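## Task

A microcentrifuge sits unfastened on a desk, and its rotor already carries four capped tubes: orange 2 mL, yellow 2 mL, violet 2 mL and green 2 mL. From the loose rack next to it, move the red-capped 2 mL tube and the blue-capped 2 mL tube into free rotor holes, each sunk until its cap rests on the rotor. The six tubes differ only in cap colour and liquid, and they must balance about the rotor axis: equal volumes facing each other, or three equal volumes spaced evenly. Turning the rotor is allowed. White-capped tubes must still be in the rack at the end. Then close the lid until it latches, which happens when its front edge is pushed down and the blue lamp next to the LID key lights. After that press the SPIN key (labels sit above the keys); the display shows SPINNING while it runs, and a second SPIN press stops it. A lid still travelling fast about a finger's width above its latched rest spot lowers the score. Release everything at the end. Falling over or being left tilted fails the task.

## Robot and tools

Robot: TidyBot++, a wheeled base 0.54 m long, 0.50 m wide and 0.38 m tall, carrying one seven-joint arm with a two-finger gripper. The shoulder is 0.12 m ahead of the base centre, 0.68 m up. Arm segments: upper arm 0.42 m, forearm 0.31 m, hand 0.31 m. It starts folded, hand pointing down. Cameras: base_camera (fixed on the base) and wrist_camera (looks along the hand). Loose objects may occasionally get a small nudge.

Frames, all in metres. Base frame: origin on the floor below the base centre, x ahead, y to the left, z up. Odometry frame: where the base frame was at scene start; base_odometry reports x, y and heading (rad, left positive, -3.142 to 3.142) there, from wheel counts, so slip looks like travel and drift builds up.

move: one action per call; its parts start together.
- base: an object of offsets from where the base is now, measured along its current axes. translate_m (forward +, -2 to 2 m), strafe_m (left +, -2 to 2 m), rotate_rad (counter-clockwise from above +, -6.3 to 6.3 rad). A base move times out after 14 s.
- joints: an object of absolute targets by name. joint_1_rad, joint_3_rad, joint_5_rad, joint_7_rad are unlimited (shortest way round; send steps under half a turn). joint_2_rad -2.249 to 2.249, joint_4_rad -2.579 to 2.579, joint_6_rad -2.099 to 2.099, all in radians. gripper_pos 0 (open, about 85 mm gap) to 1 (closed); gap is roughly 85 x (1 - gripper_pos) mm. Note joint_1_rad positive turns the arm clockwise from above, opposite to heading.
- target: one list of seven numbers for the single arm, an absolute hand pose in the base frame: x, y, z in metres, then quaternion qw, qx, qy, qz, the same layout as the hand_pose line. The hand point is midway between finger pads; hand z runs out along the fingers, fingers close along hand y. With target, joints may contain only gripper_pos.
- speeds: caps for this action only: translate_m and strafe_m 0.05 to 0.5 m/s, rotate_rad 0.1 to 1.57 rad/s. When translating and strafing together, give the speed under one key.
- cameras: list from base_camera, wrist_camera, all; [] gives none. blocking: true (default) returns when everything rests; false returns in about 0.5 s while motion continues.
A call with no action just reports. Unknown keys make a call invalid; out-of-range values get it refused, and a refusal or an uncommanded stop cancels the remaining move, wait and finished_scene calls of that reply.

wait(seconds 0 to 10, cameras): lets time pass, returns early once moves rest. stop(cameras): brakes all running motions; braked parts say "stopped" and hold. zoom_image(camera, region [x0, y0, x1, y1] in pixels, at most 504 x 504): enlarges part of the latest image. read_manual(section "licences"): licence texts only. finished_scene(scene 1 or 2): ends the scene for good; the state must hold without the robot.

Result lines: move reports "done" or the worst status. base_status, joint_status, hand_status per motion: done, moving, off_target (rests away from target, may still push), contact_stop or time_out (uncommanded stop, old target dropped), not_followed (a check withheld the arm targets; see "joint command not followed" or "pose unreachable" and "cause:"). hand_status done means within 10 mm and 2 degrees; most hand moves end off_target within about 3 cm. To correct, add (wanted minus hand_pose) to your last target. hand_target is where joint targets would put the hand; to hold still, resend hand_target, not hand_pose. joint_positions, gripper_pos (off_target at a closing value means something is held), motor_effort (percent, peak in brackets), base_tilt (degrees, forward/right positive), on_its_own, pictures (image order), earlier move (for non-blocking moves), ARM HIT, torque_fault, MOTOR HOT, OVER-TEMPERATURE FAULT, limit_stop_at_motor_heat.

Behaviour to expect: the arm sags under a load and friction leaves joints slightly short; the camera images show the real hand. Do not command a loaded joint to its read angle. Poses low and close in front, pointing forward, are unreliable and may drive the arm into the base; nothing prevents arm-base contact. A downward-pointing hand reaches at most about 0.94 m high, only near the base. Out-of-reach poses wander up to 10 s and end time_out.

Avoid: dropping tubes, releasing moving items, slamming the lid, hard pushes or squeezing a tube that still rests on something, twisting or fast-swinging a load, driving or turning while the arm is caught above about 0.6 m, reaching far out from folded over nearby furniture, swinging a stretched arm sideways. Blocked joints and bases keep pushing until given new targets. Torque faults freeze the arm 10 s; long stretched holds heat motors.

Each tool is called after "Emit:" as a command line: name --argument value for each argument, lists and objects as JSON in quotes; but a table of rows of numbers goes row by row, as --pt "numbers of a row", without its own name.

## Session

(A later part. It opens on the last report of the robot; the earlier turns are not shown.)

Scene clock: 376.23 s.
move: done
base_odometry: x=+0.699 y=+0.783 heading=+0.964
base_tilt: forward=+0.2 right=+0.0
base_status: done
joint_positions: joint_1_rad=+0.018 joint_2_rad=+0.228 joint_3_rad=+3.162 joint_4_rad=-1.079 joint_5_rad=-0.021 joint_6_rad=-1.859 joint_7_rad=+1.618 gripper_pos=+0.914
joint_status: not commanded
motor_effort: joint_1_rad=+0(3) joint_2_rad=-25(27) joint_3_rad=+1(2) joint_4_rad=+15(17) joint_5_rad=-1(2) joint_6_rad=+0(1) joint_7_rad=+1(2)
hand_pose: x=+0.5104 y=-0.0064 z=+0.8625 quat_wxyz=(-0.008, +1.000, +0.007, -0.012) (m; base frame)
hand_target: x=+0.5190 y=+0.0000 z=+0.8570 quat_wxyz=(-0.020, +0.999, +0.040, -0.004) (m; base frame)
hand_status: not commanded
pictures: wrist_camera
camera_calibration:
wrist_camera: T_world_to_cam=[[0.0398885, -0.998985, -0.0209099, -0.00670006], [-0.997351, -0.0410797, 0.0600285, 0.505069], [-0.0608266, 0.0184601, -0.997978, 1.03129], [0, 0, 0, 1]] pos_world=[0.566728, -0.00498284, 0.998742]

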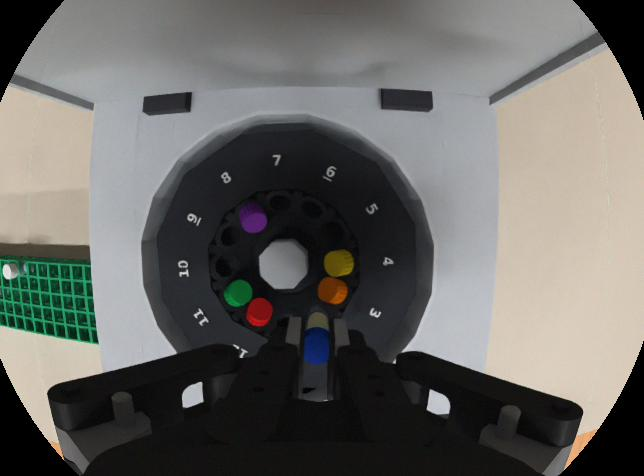

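Emit:
move --target '[0.519, 0.0, 0.91, -0.02, 1, 0.04, -0.004]' --cameras '[]'

Emit:
move --target '[0.50, 0, 0.90, 0.003, 0.924, -0.028, 0.38]' --cameras '["wrist_camera"]'

Emit:
move --base '{"translate_m":0.025}' --cameras '[]'

Emit:
move --target '[0.50, 0, 0.86, 0.003, 0.924, -0.028, 0.38]' --cameras '["wrist_camera"]'

Emit:
zoom_image --camera "wrist_camera" --region '[270, 260, 370, 340]'

Scene clock: 384.87 s.
move: off_target
base_odometry: x=+0.699 y=+0.783 heading=+0.964
base_tilt: forward=+0.2 right=+0.0
base_status: not commanded
joint_positions: joint_1_rad=+0.018 joint_2_rad=+0.260 joint_3_rad=+3.162 joint_4_rad=-0.850 joint_5_rad=-0.021 joint_6_rad=-1.988 joint_7_rad=+1.618 gripper_pos=+0.914
joint_status: not commanded
motor_effort: joint_1_rad=+1(1) joint_2_rad=-26(26) joint_3_rad=+1(1) joint_4_rad=+15(16) joint_5_rad=-1(1) joint_6_rad=+0(1) joint_7_rad=+1(2)
hand_pose: x=+0.5224 y=-0.0067 z=+0.9170 quat_wxyz=(-0.006, +1.000, +0.009, +0.022) (m; base frame)
hand_target: x=+0.5190 y=+0.0000 z=+0.9100 quat_wxyz=(-0.020, +0.999, +0.040, -0.004) (m; base frame)
hand_status: off_target (0.010 m and 4.9 deg from the pose sent, 0.049 m and 4.1 deg at the start)
pictures: none
No camera images: "cameras" was empty.

Scene clock: 387.47 s.
move: off_target
base_odometry: x=+0.699 y=+0.783 heading=+0.964
base_tilt: forward=+0.1 right=+0.0
base_status: not commanded
joint_positions: joint_1_rad=+0.018 joint_2_rad=-0.347 joint_3_rad=+3.119 joint_4_rad=-1.771 joint_5_rad=-0.018 joint_6_rad=-0.978 joint_7_rad=+1.567 gripper_pos=+0.914
joint_status: not commanded
motor_effort: joint_1_rad=+0(1) joint_2_rad=-9(27) joint_3_rad=+1(2) joint_4_rad=+19(20) joint_5_rad=-1(1) joint_6_rad=+6(6) joint_7_rad=+1(2)
hand_pose: x=+0.4964 y=+0.0086 z=+0.8938 quat_wxyz=(-0.007, +0.932, -0.001, +0.362) (m; base frame)
hand_target: x=+0.5000 y=+0.0000 z=+0.9000 quat_wxyz=(+0.003, +0.924, -0.028, +0.380) (m; base frame)
hand_status: off_target (0.011 m and 4.0 deg from the pose sent, 0.029 m and 42.4 deg at the start)
pictures: wrist_camera
camera_calibration:
wrist_camera: T_world_to_cam=[[0.0234215, -0.999724, 0.00191723, -0.00271757], [-0.7628, -0.0191104, -0.646352, 1.00459], [0.64621, 0.013676, -0.763037, 0.500436], [0, 0, 0, 1]] pos_world=[0.442978, 0.00963728, 1.03117]

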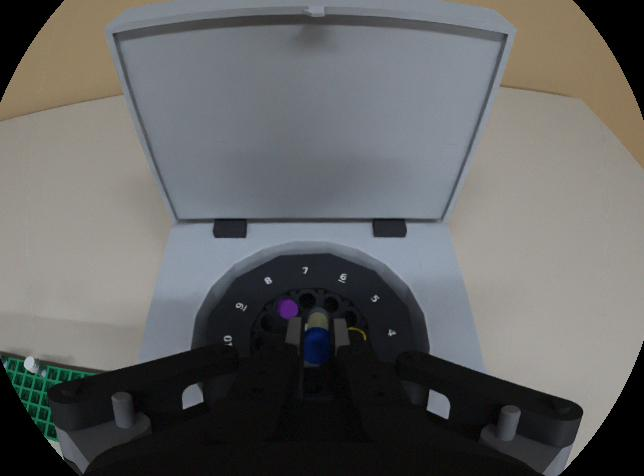

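Scene clock: 388.37 s.
move: done
base_odometry: x=+0.714 y=+0.804 heading=+0.964
base_tilt: forward=+0.1 right=+0.0
base_status: done
joint_positions: joint_1_rad=+0.018 joint_2_rad=-0.355 joint_3_rad=+3.118 joint_4_rad=-1.772 joint_5_rad=-0.017 joint_6_rad=-0.972 joint_7_rad=+1.566 gripper_pos=+0.914
joint_status: not commanded
motor_effort: joint_1_rad=+0(1) joint_2_rad=-8(11) joint_3_rad=+1(2) joint_4_rad=+19(20) joint_5_rad=-1(1) joint_6_rad=+5(7) joint_7_rad=+1(1)
hand_pose: x=+0.4959 y=+0.0090 z=+0.8971 quat_wxyz=(-0.006, +0.930, -0.001, +0.367) (m; base frame)
hand_target: x=+0.5000 y=+0.0000 z=+0.9000 quat_wxyz=(+0.003, +0.924, -0.028, +0.380) (m; base frame)
hand_status: not commanded
pictures: none
No camera images: "cameras" was empty.

Scene clock: 389.63 s.
move: off_target
base_odometry: x=+0.714 y=+0.804 heading=+0.964
base_tilt: forward=+0.1 right=+0.0
base_status: not commanded
joint_positions: joint_1_rad=+0.018 joint_2_rad=-0.355 joint_3_rad=+3.114 joint_4_rad=-1.907 joint_5_rad=-0.017 joint_6_rad=-0.853 joint_7_rad=+1.565 gripper_pos=+0.914
joint_status: not commanded
motor_effort: joint_1_rad=+0(1) joint_2_rad=-9(9) joint_3_rad=+1(2) joint_4_rad=+19(21) joint_5_rad=-1(1) joint_6_rad=+5(6) joint_7_rad=+1(1)
hand_pose: x=+0.4957 y=+0.0097 z=+0.8513 quat_wxyz=(-0.006, +0.933, -0.001, +0.360) (m; base frame)
hand_target: x=+0.5000 y=+0.0000 z=+0.8600 quat_wxyz=(+0.003, +0.924, -0.028, +0.380) (m; base frame)
hand_status: off_target (0.014 m and 4.2 deg from the pose sent, 0.038 m and 3.7 deg at the start)
pictures: wrist_camera
camera_calibration:
wrist_camera: T_world_to_cam=[[0.0243065, -0.999699, 0.0033854, -0.0032655], [-0.76564, -0.0207929, -0.642933, 0.975119], [0.64281, 0.0130354, -0.765915, 0.472618], [0, 0, 0, 1]] pos_world=[0.442866, 0.0108502, 0.988932]

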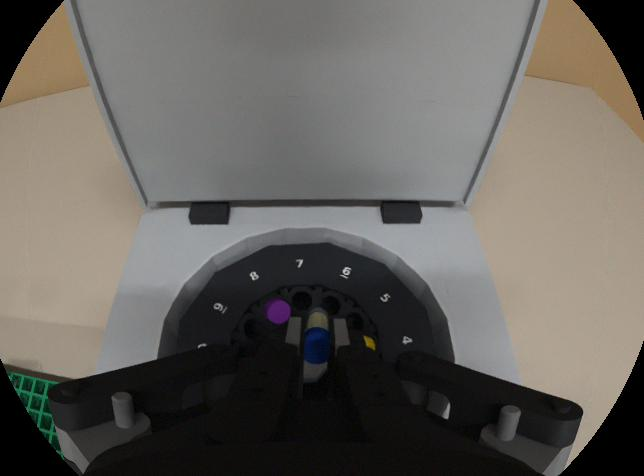

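Scaled by 5.040.

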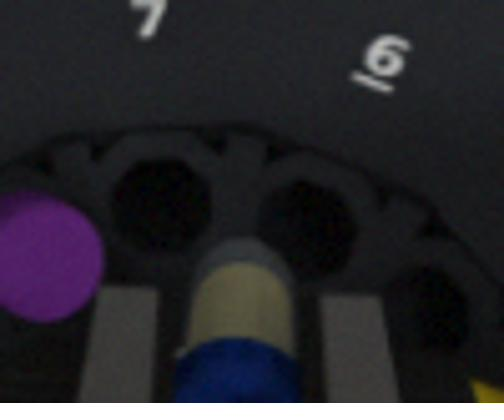

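Emit:
move --base '{"translate_m":0.008,"strafe_m":0.0075}' --cameras '[]'

Emit:
move --target '[0.50, 0, 0.850, 0.003, 0.924, -0.028, 0.38]' --cameras '["wrist_camera"]'

Emit:
zoom_image --camera "wrist_camera" --region '[270, 260, 370, 340]'

Scene clock: 394.40 s.
move: done
base_odometry: x=+0.712 y=+0.815 heading=+0.964
base_tilt: forward=+0.1 right=+0.0
base_status: done
joint_positions: joint_1_rad=+0.018 joint_2_rad=-0.360 joint_3_rad=+3.110 joint_4_rad=-1.907 joint_5_rad=-0.016 joint_6_rad=-0.850 joint_7_rad=+1.564 gripper_pos=+0.914
joint_status: not commanded
motor_effort: joint_1_rad=+0(1) joint_2_rad=-8(11) joint_3_rad=+1(2) joint_4_rad=+19(20) joint_5_rad=-1(2) joint_6_rad=+6(6) joint_7_rad=+1(1)
hand_pose: x=+0.4957 y=+0.0112 z=+0.8537 quat_wxyz=(-0.006, +0.932, +0.001, +0.363) (m; base frame)
hand_target: x=+0.5000 y=+0.0000 z=+0.8600 quat_wxyz=(+0.003, +0.924, -0.028, +0.380) (m; base frame)
hand_status: not commanded
pictures: none
No camera images: "cameras" was empty.

Scene clock: 395.07 s.
move: off_target
base_odometry: x=+0.712 y=+0.815 heading=+0.964
base_tilt: forward=+0.1 right=+0.0
base_status: not commanded
joint_positions: joint_1_rad=+0.018 joint_2_rad=-0.360 joint_3_rad=+3.110 joint_4_rad=-1.939 joint_5_rad=-0.016 joint_6_rad=-0.817 joint_7_rad=+1.563 gripper_pos=+0.914
joint_status: not commanded
motor_effort: joint_1_rad=+1(1) joint_2_rad=-8(9) joint_3_rad=+2(2) joint_4_rad=+20(21) joint_5_rad=-1(1) joint_6_rad=+5(7) joint_7_rad=+1(1)
hand_pose: x=+0.4961 y=+0.0110 z=+0.8441 quat_wxyz=(-0.006, +0.931, +0.001, +0.364) (m; base frame)
hand_target: x=+0.5000 y=+0.0000 z=+0.8500 quat_wxyz=(+0.003, +0.924, -0.028, +0.380) (m; base frame)
hand_status: off_target (0.013 m and 4.0 deg from the pose sent, 0.013 m and 4.1 deg at the start)
pictures: wrist_camera
camera_calibration:
wrist_camera: T_world_to_cam=[[0.0266163, -0.999632, 0.00525695, -0.00467173], [-0.759353, -0.0236382, -0.650249, 0.973891], [0.650134, 0.0133153, -0.759703, 0.457974], [0, 0, 0, 1]] pos_world=[0.441907, 0.0122529, 0.981221]

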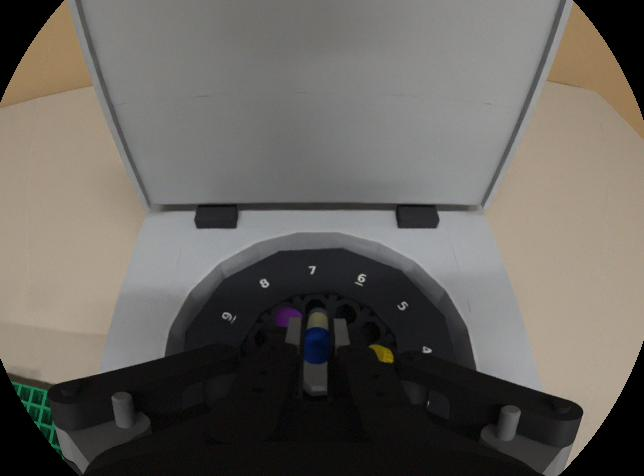

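Scaled by 5.040.

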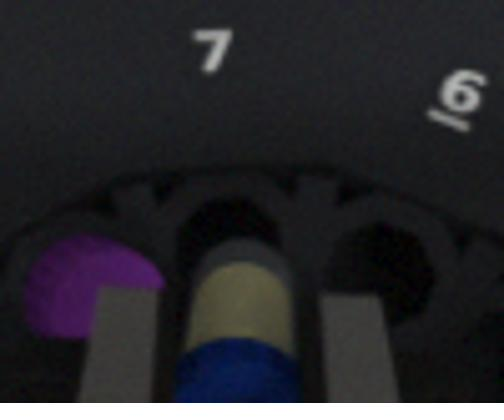

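Emit:
move --base '{"translate_m":0.004,"strafe_m":0.0012}' --cameras '[]'

Emit:
move --target '[0.50, 0, 0.846, 0.003, 0.924, -0.028, 0.38]' --cameras '["wrist_camera"]'

Emit:
zoom_image --camera "wrist_camera" --region '[270, 260, 370, 340]'

Scene clock: 397.97 s.
move: done
base_odometry: x=+0.714 y=+0.819 heading=+0.964
base_tilt: forward=+0.2 right=+0.0
base_status: done
joint_positions: joint_1_rad=+0.018 joint_2_rad=-0.361 joint_3_rad=+3.110 joint_4_rad=-1.939 joint_5_rad=-0.016 joint_6_rad=-0.816 joint_7_rad=+1.563 gripper_pos=+0.914
joint_status: not commanded
motor_effort: joint_1_rad=+1(1) joint_2_rad=-8(12) joint_3_rad=+1(2) joint_4_rad=+19(20) joint_5_rad=-1(1) joint_6_rad=+6(7) joint_7_rad=+1(1)
hand_pose: x=+0.4959 y=+0.0111 z=+0.8449 quat_wxyz=(-0.006, +0.931, +0.001, +0.365) (m; base frame)
hand_target: x=+0.5000 y=+0.0000 z=+0.8500 quat_wxyz=(+0.003, +0.924, -0.028, +0.380) (m; base frame)
hand_status: not commanded
pictures: none
No camera images: "cameras" was empty.

Scene clock: 398.50 s.
move: off_target
base_odometry: x=+0.714 y=+0.819 heading=+0.964
base_tilt: forward=+0.1 right=+0.0
base_status: not commanded
joint_positions: joint_1_rad=+0.018 joint_2_rad=-0.361 joint_3_rad=+3.110 joint_4_rad=-1.950 joint_5_rad=-0.016 joint_6_rad=-0.804 joint_7_rad=+1.563 gripper_pos=+0.914
joint_status: not commanded
motor_effort: joint_1_rad=+1(1) joint_2_rad=-8(9) joint_3_rad=+1(2) joint_4_rad=+19(20) joint_5_rad=-1(1) joint_6_rad=+5(6) joint_7_rad=+1(2)
hand_pose: x=+0.4962 y=+0.0110 z=+0.8417 quat_wxyz=(-0.006, +0.931, +0.001, +0.366) (m; base frame)
hand_target: x=+0.5000 y=+0.0000 z=+0.8460 quat_wxyz=(+0.003, +0.924, -0.028, +0.380) (m; base frame)
hand_status: off_target (0.012 m and 3.9 deg from the pose sent, 0.012 m and 3.9 deg at the start)
pictures: wrist_camera
camera_calibration:
wrist_camera: T_world_to_cam=[[0.0263446, -0.999639, 0.00523681, -0.00448511], [-0.756863, -0.0233681, -0.653155, 0.973633], [0.653042, 0.0132436, -0.757206, 0.452539], [0, 0, 0, 1]] pos_world=[0.441498, 0.0122753, 0.978622]

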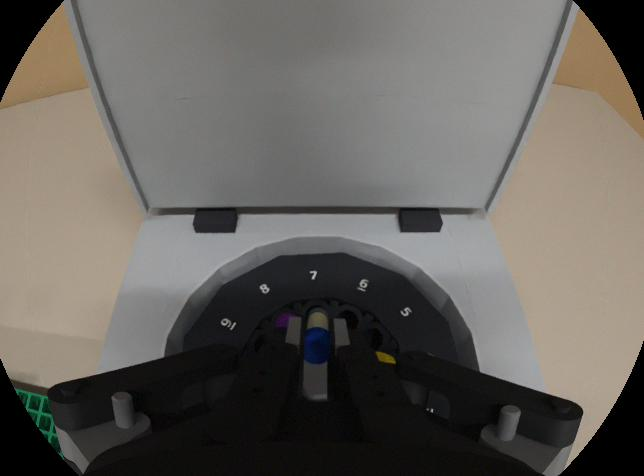

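Scaled by 5.040.

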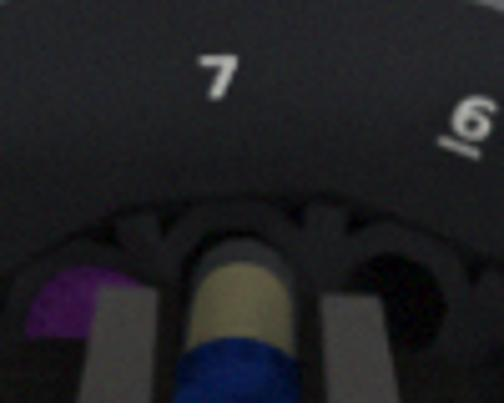

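Emit:
move --base '{"translate_m":0.001,"strafe_m":0.0006}' --target '[0.5005, 0, 0.840, 0.003, 0.924, -0.028, 0.38]' --cameras '["wrist_camera"]'

Emit:
zoom_image --camera "wrist_camera" --region '[270, 260, 370, 340]'

Emit:
move --base '{"translate_m":0.003}' --target '[0.501, 0, 0.834, 0.003, 0.924, -0.028, 0.38]' --cameras '["wrist_camera"]'

Emit:
zoom_image --camera "wrist_camera" --region '[270, 260, 370, 340]'

Scene clock: 402.33 s.
move: off_target
base_odometry: x=+0.714 y=+0.820 heading=+0.964
base_tilt: forward=+0.1 right=+0.0
base_status: done
joint_positions: joint_1_rad=+0.019 joint_2_rad=-0.362 joint_3_rad=+3.109 joint_4_rad=-1.968 joint_5_rad=-0.016 joint_6_rad=-0.783 joint_7_rad=+1.562 gripper_pos=+0.914
joint_status: not commanded
motor_effort: joint_1_rad=+1(1) joint_2_rad=-8(10) joint_3_rad=+1(2) joint_4_rad=+20(21) joint_5_rad=-1(1) joint_6_rad=+6(6) joint_7_rad=+1(1)
hand_pose: x=+0.4966 y=+0.0111 z=+0.8367 quat_wxyz=(-0.006, +0.930, +0.001, +0.367) (m; base frame)
hand_target: x=+0.5005 y=+0.0000 z=+0.8400 quat_wxyz=(+0.003, +0.924, -0.028, +0.380) (m; base frame)
hand_status: off_target (0.012 m and 3.8 deg from the pose sent, 0.012 m and 3.9 deg at the start)
pictures: wrist_camera
camera_calibration:
wrist_camera: T_world_to_cam=[[0.0261997, -0.999643, 0.00515873, -0.00418078], [-0.75498, -0.0231692, -0.655338, 0.971536], [0.655224, 0.0132749, -0.755318, 0.445792], [0, 0, 0, 1]] pos_world=[0.441507, 0.0124126, 0.973421]

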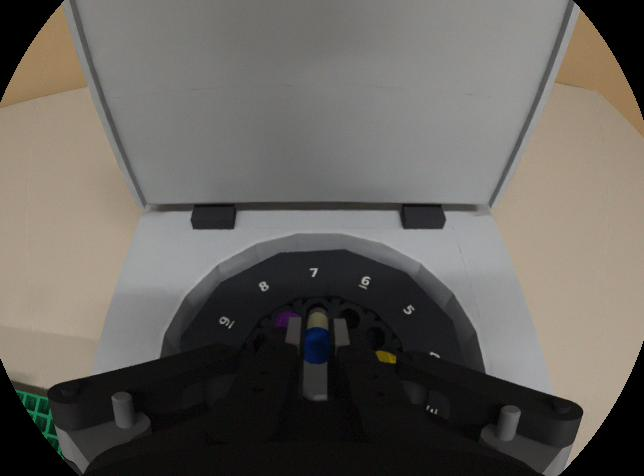

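Scaled by 5.040.

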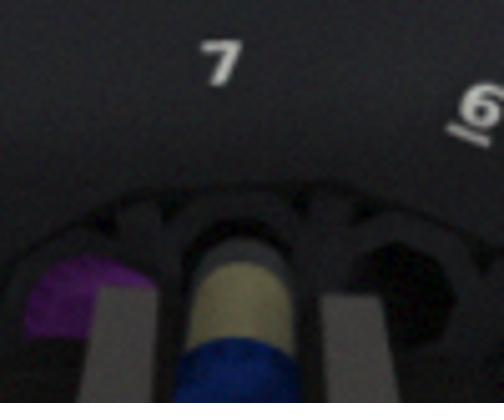

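Scene clock: 402.93 s.
move: off_target
base_odometry: x=+0.716 y=+0.822 heading=+0.963
base_tilt: forward=+0.1 right=+0.0
base_status: done
joint_positions: joint_1_rad=+0.019 joint_2_rad=-0.363 joint_3_rad=+3.108 joint_4_rad=-1.985 joint_5_rad=-0.016 joint_6_rad=-0.761 joint_7_rad=+1.562 gripper_pos=+0.914
joint_status: not commanded
motor_effort: joint_1_rad=+0(1) joint_2_rad=-8(11) joint_3_rad=+1(2) joint_4_rad=+19(20) joint_5_rad=-1(1) joint_6_rad=+5(6) joint_7_rad=+1(1)
hand_pose: x=+0.4973 y=+0.0115 z=+0.8328 quat_wxyz=(-0.006, +0.929, +0.001, +0.370) (m; base frame)
hand_target: x=+0.5010 y=+0.0000 z=+0.8340 quat_wxyz=(+0.003, +0.924, -0.028, +0.380) (m; base frame)
hand_status: off_target (0.012 m and 3.7 deg from the pose sent, 0.012 m and 3.8 deg at the start)
pictures: wrist_camera
camera_calibration:
wrist_camera: T_world_to_cam=[[0.0265801, -0.999631, 0.00553616, -0.00435603], [-0.751183, -0.0236273, -0.659671, 0.971244], [0.659558, 0.0133755, -0.751534, 0.437097], [0, 0, 0, 1]] pos_world=[0.441407, 0.0127471, 0.969218]

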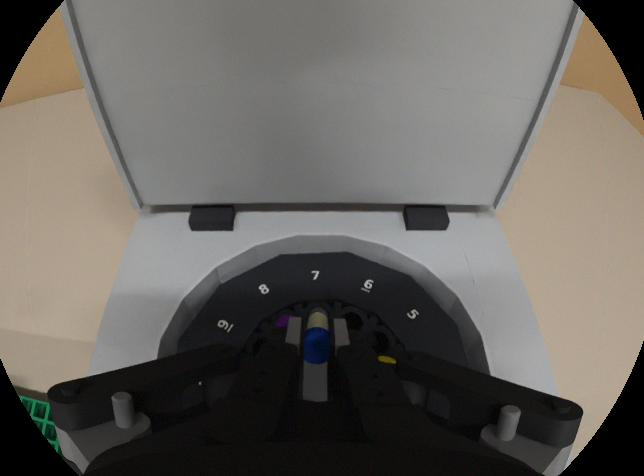

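Scaled by 5.040.

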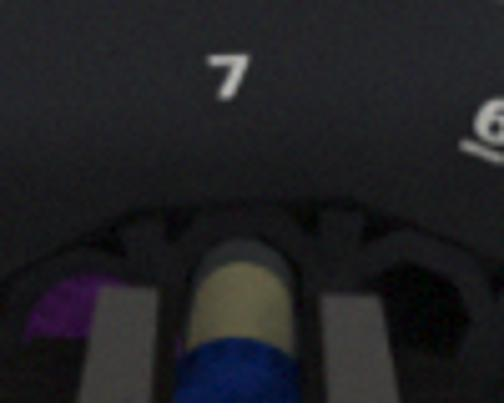

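Emit:
move --base '{"translate_m":0.004}' --target '[0.502, 0, 0.828, 0.003, 0.924, -0.028, 0.38]' --cameras '["wrist_camera"]'

Emit:
zoom_image --camera "wrist_camera" --region '[270, 260, 370, 340]'

Scene clock: 405.90 s.
move: off_target
base_odometry: x=+0.718 y=+0.826 heading=+0.964
base_tilt: forward=+0.1 right=+0.0
base_status: done
joint_positions: joint_1_rad=+0.019 joint_2_rad=-0.363 joint_3_rad=+3.108 joint_4_rad=-2.000 joint_5_rad=-0.015 joint_6_rad=-0.740 joint_7_rad=+1.561 gripper_pos=+0.914
joint_status: not commanded
motor_effort: joint_1_rad=+0(1) joint_2_rad=-8(12) joint_3_rad=+1(2) joint_4_rad=+19(21) joint_5_rad=-1(1) joint_6_rad=+6(6) joint_7_rad=+1(1)
hand_pose: x=+0.4983 y=+0.0114 z=+0.8293 quat_wxyz=(-0.006, +0.928, +0.000, +0.373) (m; base frame)
hand_target: x=+0.5020 y=+0.0000 z=+0.8280 quat_wxyz=(+0.003, +0.924, -0.028, +0.380) (m; base frame)
hand_status: off_target (0.012 m and 3.5 deg from the pose sent, 0.013 m and 3.7 deg at the start)
pictures: wrist_camera
camera_calibration:
wrist_camera: T_world_to_cam=[[0.0258545, -0.999652, 0.00529701, -0.0038481], [-0.747238, -0.0228455, -0.664164, 0.971415], [0.664053, 0.0132135, -0.747568, 0.428279], [0, 0, 0, 1]] pos_world=[0.441577, 0.0126866, 0.965367]

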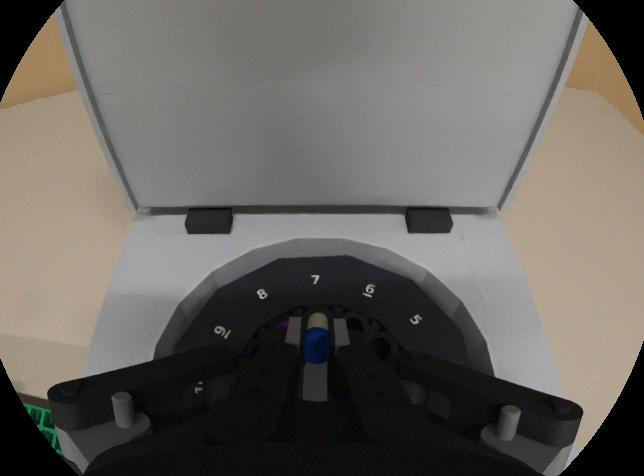

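Scaled by 5.040.

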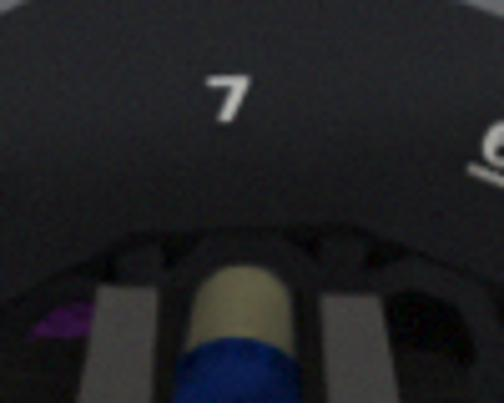

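Emit:
move --base '{"translate_m":0.004}' --target '[0.503, 0, 0.820, 0.003, 0.924, -0.028, 0.38]' --cameras '["wrist_camera"]'

Emit:
zoom_image --camera "wrist_camera" --region '[270, 260, 370, 340]'

Scene clock: 409.13 s.
move: off_target
base_odometry: x=+0.720 y=+0.829 heading=+0.964
base_tilt: forward=+0.1 right=+0.0
base_status: done
joint_positions: joint_1_rad=+0.019 joint_2_rad=-0.371 joint_3_rad=+3.107 joint_4_rad=-2.014 joint_5_rad=-0.014 joint_6_rad=-0.725 joint_7_rad=+1.560 gripper_pos=+0.914
joint_status: not commanded
motor_effort: joint_1_rad=+0(1) joint_2_rad=-3(7) joint_3_rad=+2(2) joint_4_rad=+18(20) joint_5_rad=-1(2) joint_6_rad=+8(8) joint_7_rad=+1(1)
hand_pose: x=+0.4971 y=+0.0112 z=+0.8286 quat_wxyz=(-0.005, +0.926, +0.000, +0.378) (m; base frame)
hand_target: x=+0.5030 y=+0.0000 z=+0.8200 quat_wxyz=(+0.003, +0.924, -0.028, +0.380) (m; base frame)
hand_status: off_target (0.015 m and 3.4 deg from the pose sent, 0.015 m and 3.5 deg at the start)
pictures: wrist_camera
camera_calibration:
wrist_camera: T_world_to_cam=[[0.0253008, -0.999658, 0.00665078, -0.00492077], [-0.740331, -0.0232072, -0.671842, 0.973047], [0.671767, 0.0120744, -0.740664, 0.418988], [0, 0, 0, 1]] pos_world=[0.439039, 0.0126036, 0.964096]

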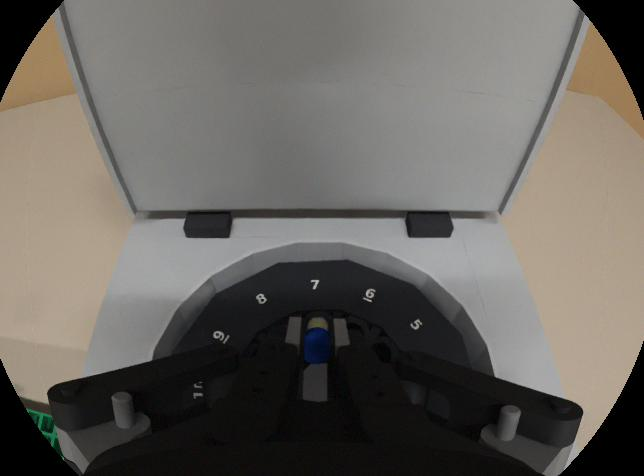

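Scaled by 5.040.

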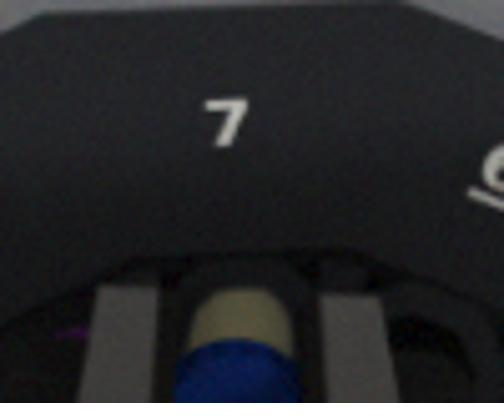

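Emit:
move --base '{"translate_m":0.002}' --target '[0.503, 0, 0.812, 0.003, 0.924, -0.028, 0.38]' --cameras '["wrist_camera"]'

Emit:
zoom_image --camera "wrist_camera" --region '[270, 260, 370, 340]'

Scene clock: 411.87 s.
move: off_target
base_odometry: x=+0.721 y=+0.831 heading=+0.964
base_tilt: forward=+0.1 right=+0.0
base_status: done
joint_positions: joint_1_rad=+0.029 joint_2_rad=-0.376 joint_3_rad=+3.105 joint_4_rad=-2.034 joint_5_rad=-0.007 joint_6_rad=-0.697 joint_7_rad=+1.558 gripper_pos=+0.914
joint_status: not commanded
motor_effort: joint_1_rad=+0(2) joint_2_rad=-2(5) joint_3_rad=+0(2) joint_4_rad=+16(18) joint_5_rad=-1(3) joint_6_rad=+6(8) joint_7_rad=+1(2)
hand_pose: x=+0.4975 y=+0.0068 z=+0.8254 quat_wxyz=(-0.001, +0.924, -0.003, +0.383) (m; base frame)
hand_target: x=+0.5030 y=+0.0000 z=+0.8120 quat_wxyz=(+0.003, +0.924, -0.028, +0.380) (m; base frame)
hand_status: off_target (0.016 m and 2.9 deg from the pose sent, 0.021 m and 3.4 deg at the start)
pictures: wrist_camera
camera_calibration:
wrist_camera: T_world_to_cam=[[0.0158708, -0.99979, 0.0129262, -0.00980458], [-0.732702, -0.0204258, -0.680243, 0.97418], [0.680365, 0.00132498, -0.732872, 0.405823], [0, 0, 0, 1]] pos_world=[0.437831, 0.00955818, 0.960222]

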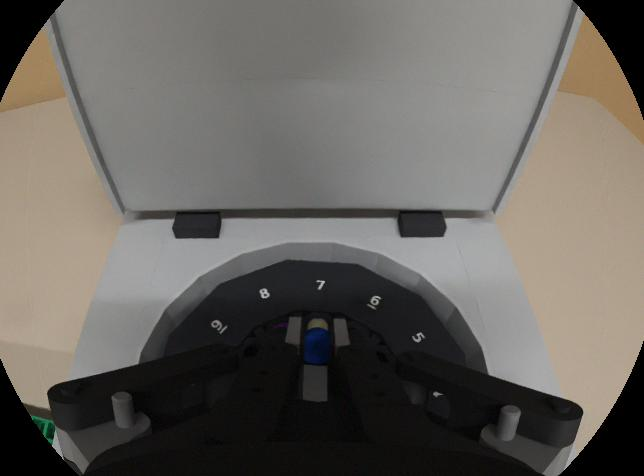

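Scaled by 5.040.

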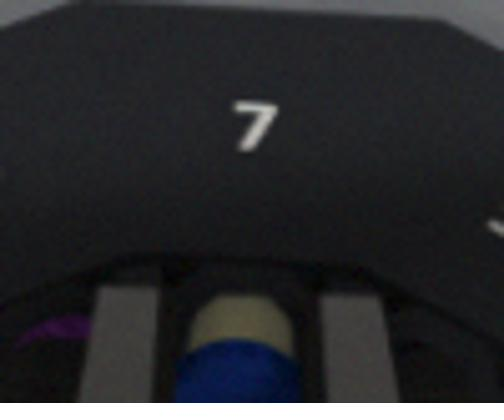

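Bottomed. Ease and release.

Emit:
move --base '{"translate_m":-0.002}' --target '[0.503, 0, 0.822, 0.003, 0.924, -0.028, 0.38]' --cameras '["wrist_camera"]'

Emit:
move --joints '{"gripper_pos":0.7}' --cameras '["wrist_camera"]'

Emit:
move --target '[0.478, -0.005, 0.850, 0.003, 0.924, -0.028, 0.38]' --cameras '["wrist_camera"]'

Emit:
zoom_image --camera "wrist_camera" --region '[270, 260, 370, 340]'

Scene clock: 415.53 s.
move: off_target
base_odometry: x=+0.720 y=+0.829 heading=+0.964
base_tilt: forward=+0.1 right=+0.0
base_status: done
joint_positions: joint_1_rad=+0.029 joint_2_rad=-0.372 joint_3_rad=+3.104 joint_4_rad=-2.032 joint_5_rad=-0.007 joint_6_rad=-0.696 joint_7_rad=+1.558 gripper_pos=+0.914
joint_status: not commanded
motor_effort: joint_1_rad=+0(2) joint_2_rad=-6(8) joint_3_rad=+1(3) joint_4_rad=+18(20) joint_5_rad=-1(2) joint_6_rad=+5(8) joint_7_rad=+1(2)
hand_pose: x=+0.4990 y=+0.0072 z=+0.8257 quat_wxyz=(+0.000, +0.924, -0.002, +0.383) (m; base frame)
hand_target: x=+0.5030 y=+0.0000 z=+0.8220 quat_wxyz=(+0.003, +0.924, -0.028, +0.380) (m; base frame)
hand_status: off_target (0.009 m and 3.0 deg from the pose sent, 0.009 m and 2.9 deg at the start)
pictures: wrist_camera
camera_calibration:
wrist_camera: T_world_to_cam=[[0.0169073, -0.999767, 0.013448, -0.0103448], [-0.732499, -0.02154, -0.680428, 0.975608], [0.680559, 0.00165357, -0.732692, 0.404771], [0, 0, 0, 1]] pos_world=[0.439336, 0.0100029, 0.960542]

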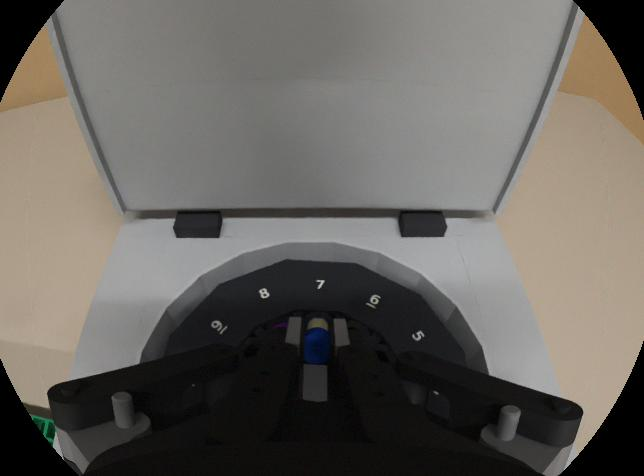

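Scene clock: 416.20 s.
move: done
base_odometry: x=+0.720 y=+0.829 heading=+0.964
base_tilt: forward=+0.1 right=+0.0
base_status: not commanded
joint_positions: joint_1_rad=+0.036 joint_2_rad=-0.374 joint_3_rad=+3.104 joint_4_rad=-2.032 joint_5_rad=+0.003 joint_6_rad=-0.696 joint_7_rad=+1.558 gripper_pos=+0.700
joint_status: all done
motor_effort: joint_1_rad=-1(3) joint_2_rad=-5(6) joint_3_rad=-1(3) joint_4_rad=+18(19) joint_5_rad=-2(4) joint_6_rad=+5(8) joint_7_rad=+1(1)
hand_pose: x=+0.4988 y=+0.0024 z=+0.8263 quat_wxyz=(+0.005, +0.923, -0.003, +0.384) (m; base frame)
hand_target: x=+0.5030 y=+0.0000 z=+0.8220 quat_wxyz=(+0.003, +0.924, -0.028, +0.380) (m; base frame)
hand_status: not commanded
pictures: wrist_camera
camera_calibration:
wrist_camera: T_world_to_cam=[[0.0101808, -0.999684, 0.0229974, -0.0197017], [-0.731615, -0.0231244, -0.681325, 0.976086], [0.681642, -0.00988882, -0.731619, 0.403931], [0, 0, 0, 1]] pos_world=[0.438984, 0.0068704, 0.961009]

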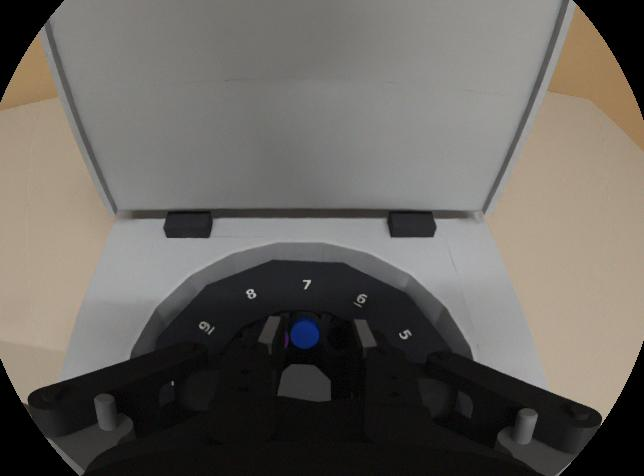

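Scene clock: 417.07 s.
move: off_target
base_odometry: x=+0.720 y=+0.829 heading=+0.964
base_tilt: forward=+0.1 right=+0.0
base_status: not commanded
joint_positions: joint_1_rad=+0.036 joint_2_rad=-0.417 joint_3_rad=+3.105 joint_4_rad=-1.989 joint_5_rad=+0.003 joint_6_rad=-0.779 joint_7_rad=+1.558 gripper_pos=+0.700
joint_status: not commanded
motor_effort: joint_1_rad=+0(2) joint_2_rad=-7(9) joint_3_rad=+2(2) joint_4_rad=+20(20) joint_5_rad=-1(2) joint_6_rad=+5(7) joint_7_rad=+1(2)
hand_pose: x=+0.4839 y=+0.0021 z=+0.8465 quat_wxyz=(+0.006, +0.923, -0.004, +0.385) (m; base frame)
hand_target: x=+0.4780 y=-0.0050 z=+0.8500 quat_wxyz=(+0.003, +0.924, -0.028, +0.380) (m; base frame)
hand_status: off_target (0.010 m and 2.8 deg from the pose sent, 0.032 m and 2.9 deg at the start)
pictures: wrist_camera
camera_calibration:
wrist_camera: T_world_to_cam=[[0.00816983, -0.999679, 0.024002, -0.0201345], [-0.730358, -0.0223602, -0.682698, 0.979433], [0.683015, -0.0119525, -0.730306, 0.427136], [0, 0, 0, 1]] pos_world=[0.423761, 0.00687763, 0.98108]

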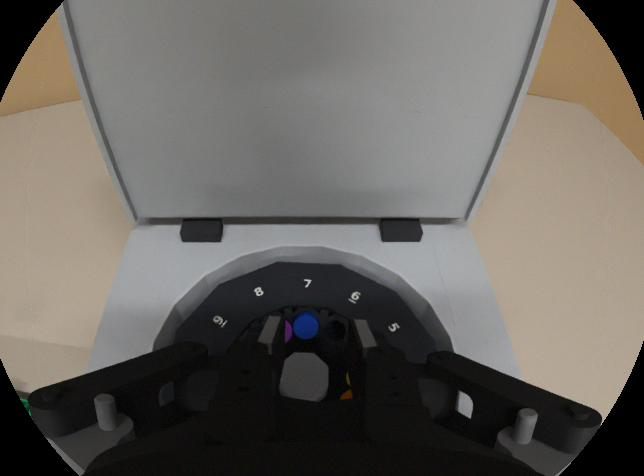

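Scaled by 5.040.

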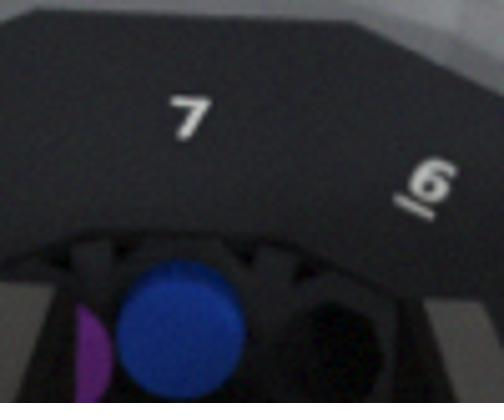

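Emit:
move --target '[0.474, -0.005, 0.856, 0.003, 0.924, -0.028, 0.38]' --joints '{"gripper_pos":1.0}' --base '{"translate_m":-0.010,"strafe_m":0.0045}' --cameras '[]'

Emit:
move --target '[0.478, -0.005, 0.843, 0.003, 0.924, -0.028, 0.38]' --cameras '["wrist_camera"]'

Emit:
zoom_image --camera "wrist_camera" --region '[270, 260, 370, 340]'

Scene clock: 421.00 s.
move: off_target
base_odometry: x=+0.711 y=+0.823 heading=+0.964
base_tilt: forward=+0.1 right=+0.0
base_status: done
joint_positions: joint_1_rad=+0.036 joint_2_rad=-0.431 joint_3_rad=+3.107 joint_4_rad=-1.975 joint_5_rad=+0.003 joint_6_rad=-0.803 joint_7_rad=+1.558 gripper_pos=+0.999
joint_status: all done
motor_effort: joint_1_rad=+0(1) joint_2_rad=-6(9) joint_3_rad=+1(3) joint_4_rad=+19(20) joint_5_rad=-1(1) joint_6_rad=+6(6) joint_7_rad=+1(1)
hand_pose: x=+0.4792 y=+0.0017 z=+0.8542 quat_wxyz=(+0.006, +0.922, -0.005, +0.387) (m; base frame)
hand_target: x=+0.4740 y=-0.0050 z=+0.8560 quat_wxyz=(+0.003, +0.924, -0.028, +0.380) (m; base frame)
hand_status: off_target (0.009 m and 2.8 deg from the pose sent, 0.015 m and 2.8 deg at the start)
pictures: none
No camera images: "cameras" was empty.

Scene clock: 421.67 s.
move: off_target
base_odometry: x=+0.711 y=+0.823 heading=+0.964
base_tilt: forward=+0.1 right=+0.0
base_status: not commanded
joint_positions: joint_1_rad=+0.036 joint_2_rad=-0.431 joint_3_rad=+3.107 joint_4_rad=-1.994 joint_5_rad=+0.003 joint_6_rad=-0.794 joint_7_rad=+1.558 gripper_pos=+0.999
joint_status: not commanded
motor_effort: joint_1_rad=+0(1) joint_2_rad=-6(7) joint_3_rad=+2(2) joint_4_rad=+19(21) joint_5_rad=-1(1) joint_6_rad=+6(6) joint_7_rad=+1(1)
hand_pose: x=+0.4771 y=+0.0016 z=+0.8460 quat_wxyz=(+0.006, +0.924, -0.005, +0.382) (m; base frame)
hand_target: x=+0.4780 y=-0.0050 z=+0.8430 quat_wxyz=(+0.003, +0.924, -0.028, +0.380) (m; base frame)
hand_status: off_target (0.007 m and 2.7 deg from the pose sent, 0.013 m and 2.8 deg at the start)
pictures: wrist_camera
camera_calibration:
wrist_camera: T_world_to_cam=[[0.00670301, -0.999693, 0.0238552, -0.0197825], [-0.733903, -0.0211218, -0.678925, 0.972615], [0.679221, -0.0129566, -0.73382, 0.43616], [0, 0, 0, 1]] pos_world=[0.417689, 0.00641805, 0.980868]

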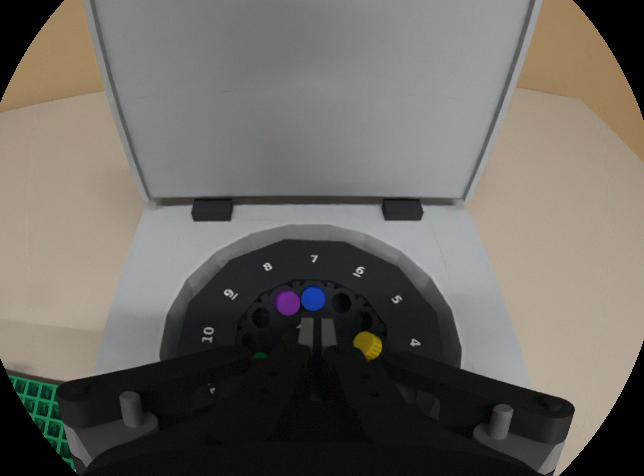

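Scaled by 5.040.

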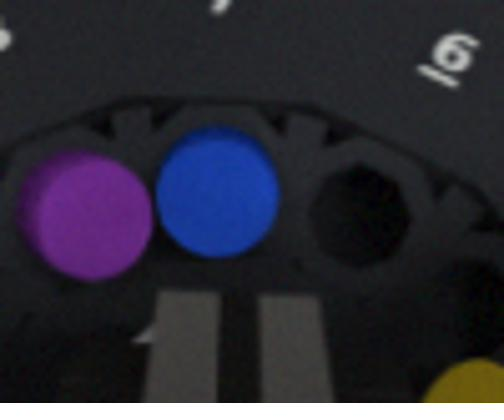

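Emit:
move --base '{"translate_m":0.010,"strafe_m":0.0012}' --target '[0.480, -0.005, 0.840, 0.003, 0.924, -0.028, 0.38]' --cameras '["wrist_camera"]'

Emit:
zoom_image --camera "wrist_camera" --region '[270, 260, 370, 340]'

Emit:
move --base '{"translate_m":0.004}' --target '[0.482, -0.005, 0.832, 0.003, 0.924, -0.028, 0.38]' --cameras '["wrist_camera"]'

Emit:
zoom_image --camera "wrist_camera" --region '[270, 260, 370, 340]'

Scene clock: 425.67 s.
move: off_target
base_odometry: x=+0.715 y=+0.832 heading=+0.964
base_tilt: forward=+0.1 right=+0.0
base_status: done
joint_positions: joint_1_rad=+0.036 joint_2_rad=-0.425 joint_3_rad=+3.107 joint_4_rad=-1.997 joint_5_rad=+0.003 joint_6_rad=-0.794 joint_7_rad=+1.558 gripper_pos=+0.999
joint_status: not commanded
motor_effort: joint_1_rad=+0(1) joint_2_rad=-6(11) joint_3_rad=+2(3) joint_4_rad=+19(21) joint_5_rad=-1(1) joint_6_rad=+6(6) joint_7_rad=+1(1)
hand_pose: x=+0.4776 y=+0.0015 z=+0.8423 quat_wxyz=(+0.006, +0.926, -0.005, +0.378) (m; base frame)
hand_target: x=+0.4800 y=-0.0050 z=+0.8400 quat_wxyz=(+0.003, +0.924, -0.028, +0.380) (m; base frame)
hand_status: off_target (0.007 m and 2.7 deg from the pose sent, 0.009 m and 2.7 deg at the start)
pictures: wrist_camera
camera_calibration:
wrist_camera: T_world_to_cam=[[0.00673977, -0.999701, 0.0235025, -0.0195303], [-0.739724, -0.0207993, -0.672589, 0.967856], [0.672877, -0.0128522, -0.739643, 0.441033], [0, 0, 0, 1]] pos_world=[0.419318, 0.00627455, 0.977635]

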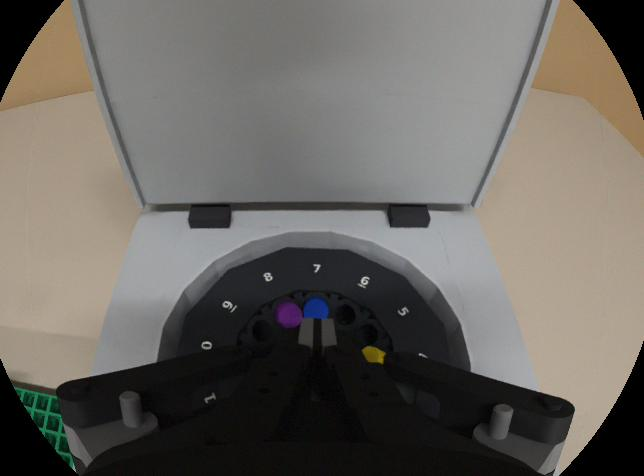

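Scaled by 5.040.

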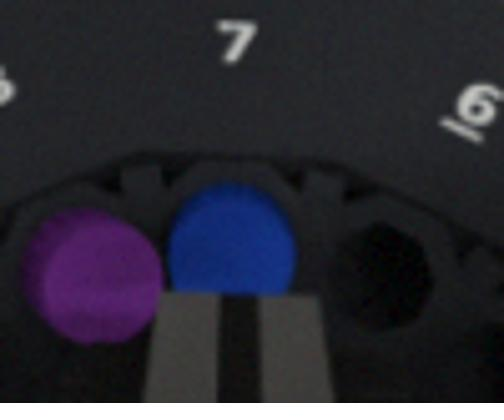

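Scene clock: 426.27 s.
move: off_target
base_odometry: x=+0.717 y=+0.836 heading=+0.964
base_tilt: forward=+0.1 right=+0.0
base_status: done
joint_positions: joint_1_rad=+0.036 joint_2_rad=-0.423 joint_3_rad=+3.107 joint_4_rad=-2.018 joint_5_rad=+0.003 joint_6_rad=-0.773 joint_7_rad=+1.558 gripper_pos=+0.999
joint_status: not commanded
motor_effort: joint_1_rad=+0(1) joint_2_rad=-6(10) joint_3_rad=+1(3) joint_4_rad=+20(21) joint_5_rad=-1(1) joint_6_rad=+5(7) joint_7_rad=+1(1)
hand_pose: x=+0.4777 y=+0.0013 z=+0.8347 quat_wxyz=(+0.006, +0.926, -0.005, +0.377) (m; base frame)
hand_target: x=+0.4820 y=-0.0050 z=+0.8320 quat_wxyz=(+0.003, +0.924, -0.028, +0.380) (m; base frame)
hand_status: off_target (0.008 m and 2.7 deg from the pose sent, 0.013 m and 2.7 deg at the start)
pictures: wrist_camera
camera_calibration:
wrist_camera: T_world_to_cam=[[0.00669076, -0.999706, 0.0233268, -0.0193492], [-0.741575, -0.0206096, -0.670554, 0.962085], [0.670837, -0.012812, -0.741494, 0.437867], [0, 0, 0, 1]] pos_world=[0.41985, 0.0060947, 0.970257]

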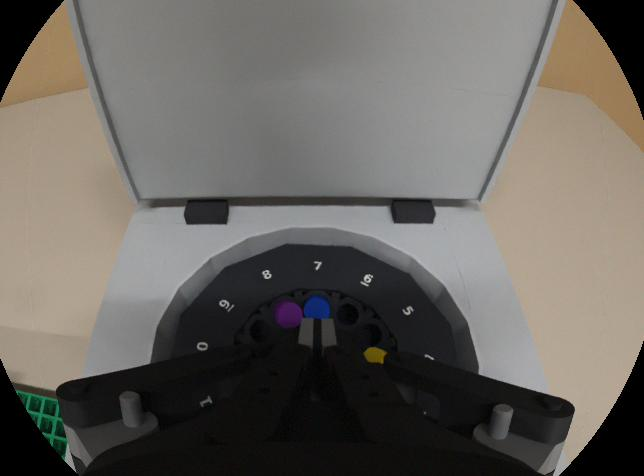

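Scaled by 5.040.

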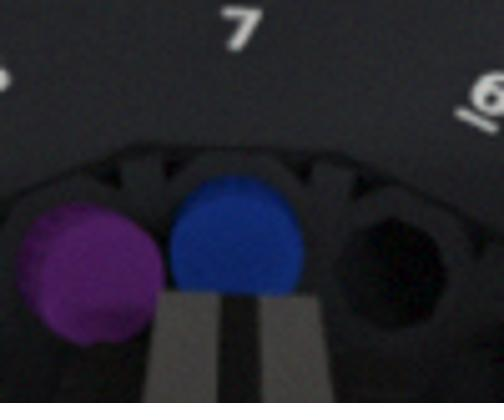

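Emit:
move --base '{"translate_m":0.003}' --target '[0.485, -0.005, 0.822, 0.003, 0.924, -0.028, 0.38]' --cameras '["wrist_camera"]'

Emit:
zoom_image --camera "wrist_camera" --region '[270, 260, 370, 340]'

Emit:
move --base '{"translate_m":0.002}' --target '[0.488, -0.005, 0.812, 0.003, 0.924, -0.028, 0.38]' --cameras '["wrist_camera"]'

Emit:
zoom_image --camera "wrist_camera" --region '[270, 260, 370, 340]'

Scene clock: 430.80 s.
move: off_target
base_odometry: x=+0.719 y=+0.838 heading=+0.964
base_tilt: forward=+0.1 right=+0.0
base_status: done
joint_positions: joint_1_rad=+0.036 joint_2_rad=-0.418 joint_3_rad=+3.107 joint_4_rad=-2.042 joint_5_rad=+0.003 joint_6_rad=-0.737 joint_7_rad=+1.558 gripper_pos=+0.999
joint_status: not commanded
motor_effort: joint_1_rad=+0(1) joint_2_rad=-6(10) joint_3_rad=+1(3) joint_4_rad=+19(20) joint_5_rad=+0(1) joint_6_rad=+5(6) joint_7_rad=+1(1)
hand_pose: x=+0.4808 y=+0.0012 z=+0.8285 quat_wxyz=(+0.006, +0.925, -0.005, +0.381) (m; base frame)
hand_target: x=+0.4850 y=-0.0050 z=+0.8220 quat_wxyz=(+0.003, +0.924, -0.028, +0.380) (m; base frame)
hand_status: off_target (0.010 m and 2.7 deg from the pose sent, 0.016 m and 2.7 deg at the start)
pictures: wrist_camera
camera_calibration:
wrist_camera: T_world_to_cam=[[0.00674994, -0.999707, 0.023257, -0.0192858], [-0.736326, -0.0207052, -0.67631, 0.962436], [0.676594, -0.0125597, -0.73625, 0.424015], [0, 0, 0, 1]] pos_world=[0.421911, 0.00597274, 0.963535]

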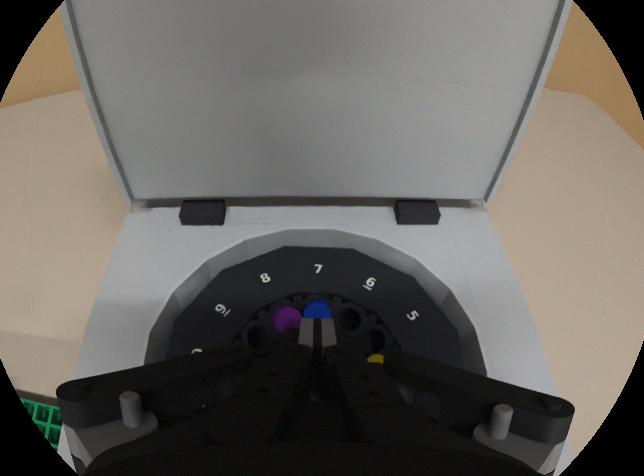

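Scaled by 5.040.

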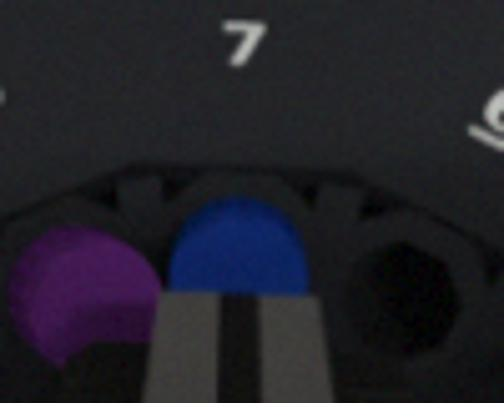

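Scene clock: 431.40 s.
move: off_target
base_odometry: x=+0.720 y=+0.840 heading=+0.964
base_tilt: forward=+0.1 right=+0.0
base_status: done
joint_positions: joint_1_rad=+0.036 joint_2_rad=-0.417 joint_3_rad=+3.107 joint_4_rad=-2.059 joint_5_rad=+0.003 joint_6_rad=-0.695 joint_7_rad=+1.558 gripper_pos=+0.999
joint_status: not commanded
motor_effort: joint_1_rad=+1(1) joint_2_rad=-5(9) joint_3_rad=+1(2) joint_4_rad=+17(20) joint_5_rad=-1(1) joint_6_rad=+4(6) joint_7_rad=+1(1)
hand_pose: x=+0.4861 y=+0.0012 z=+0.8282 quat_wxyz=(+0.006, +0.920, -0.005, +0.392) (m; base frame)
hand_target: x=+0.4880 y=-0.0050 z=+0.8120 quat_wxyz=(+0.003, +0.924, -0.028, +0.380) (m; base frame)
hand_status: off_target (0.017 m and 3.0 deg from the pose sent, 0.019 m and 2.7 deg at the start)
pictures: wrist_camera
camera_calibration:
wrist_camera: T_world_to_cam=[[0.00665577, -0.999702, 0.0234789, -0.0194549], [-0.72, -0.0210846, -0.693654, 0.972614], [0.693942, -0.012288, -0.719926, 0.398273], [0, 0, 0, 1]] pos_world=[0.424032, 0.00595209, 0.961842]

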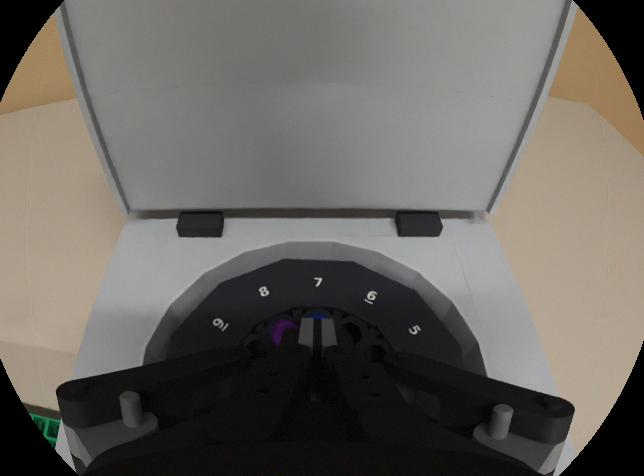

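Scaled by 5.040.

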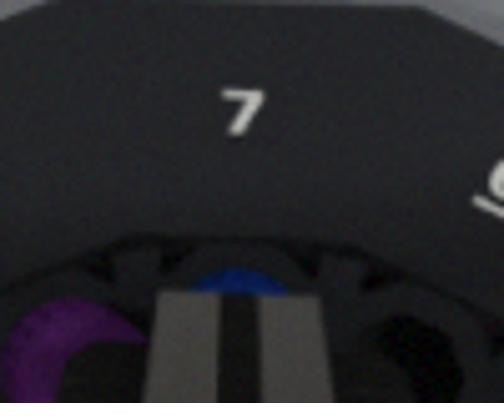

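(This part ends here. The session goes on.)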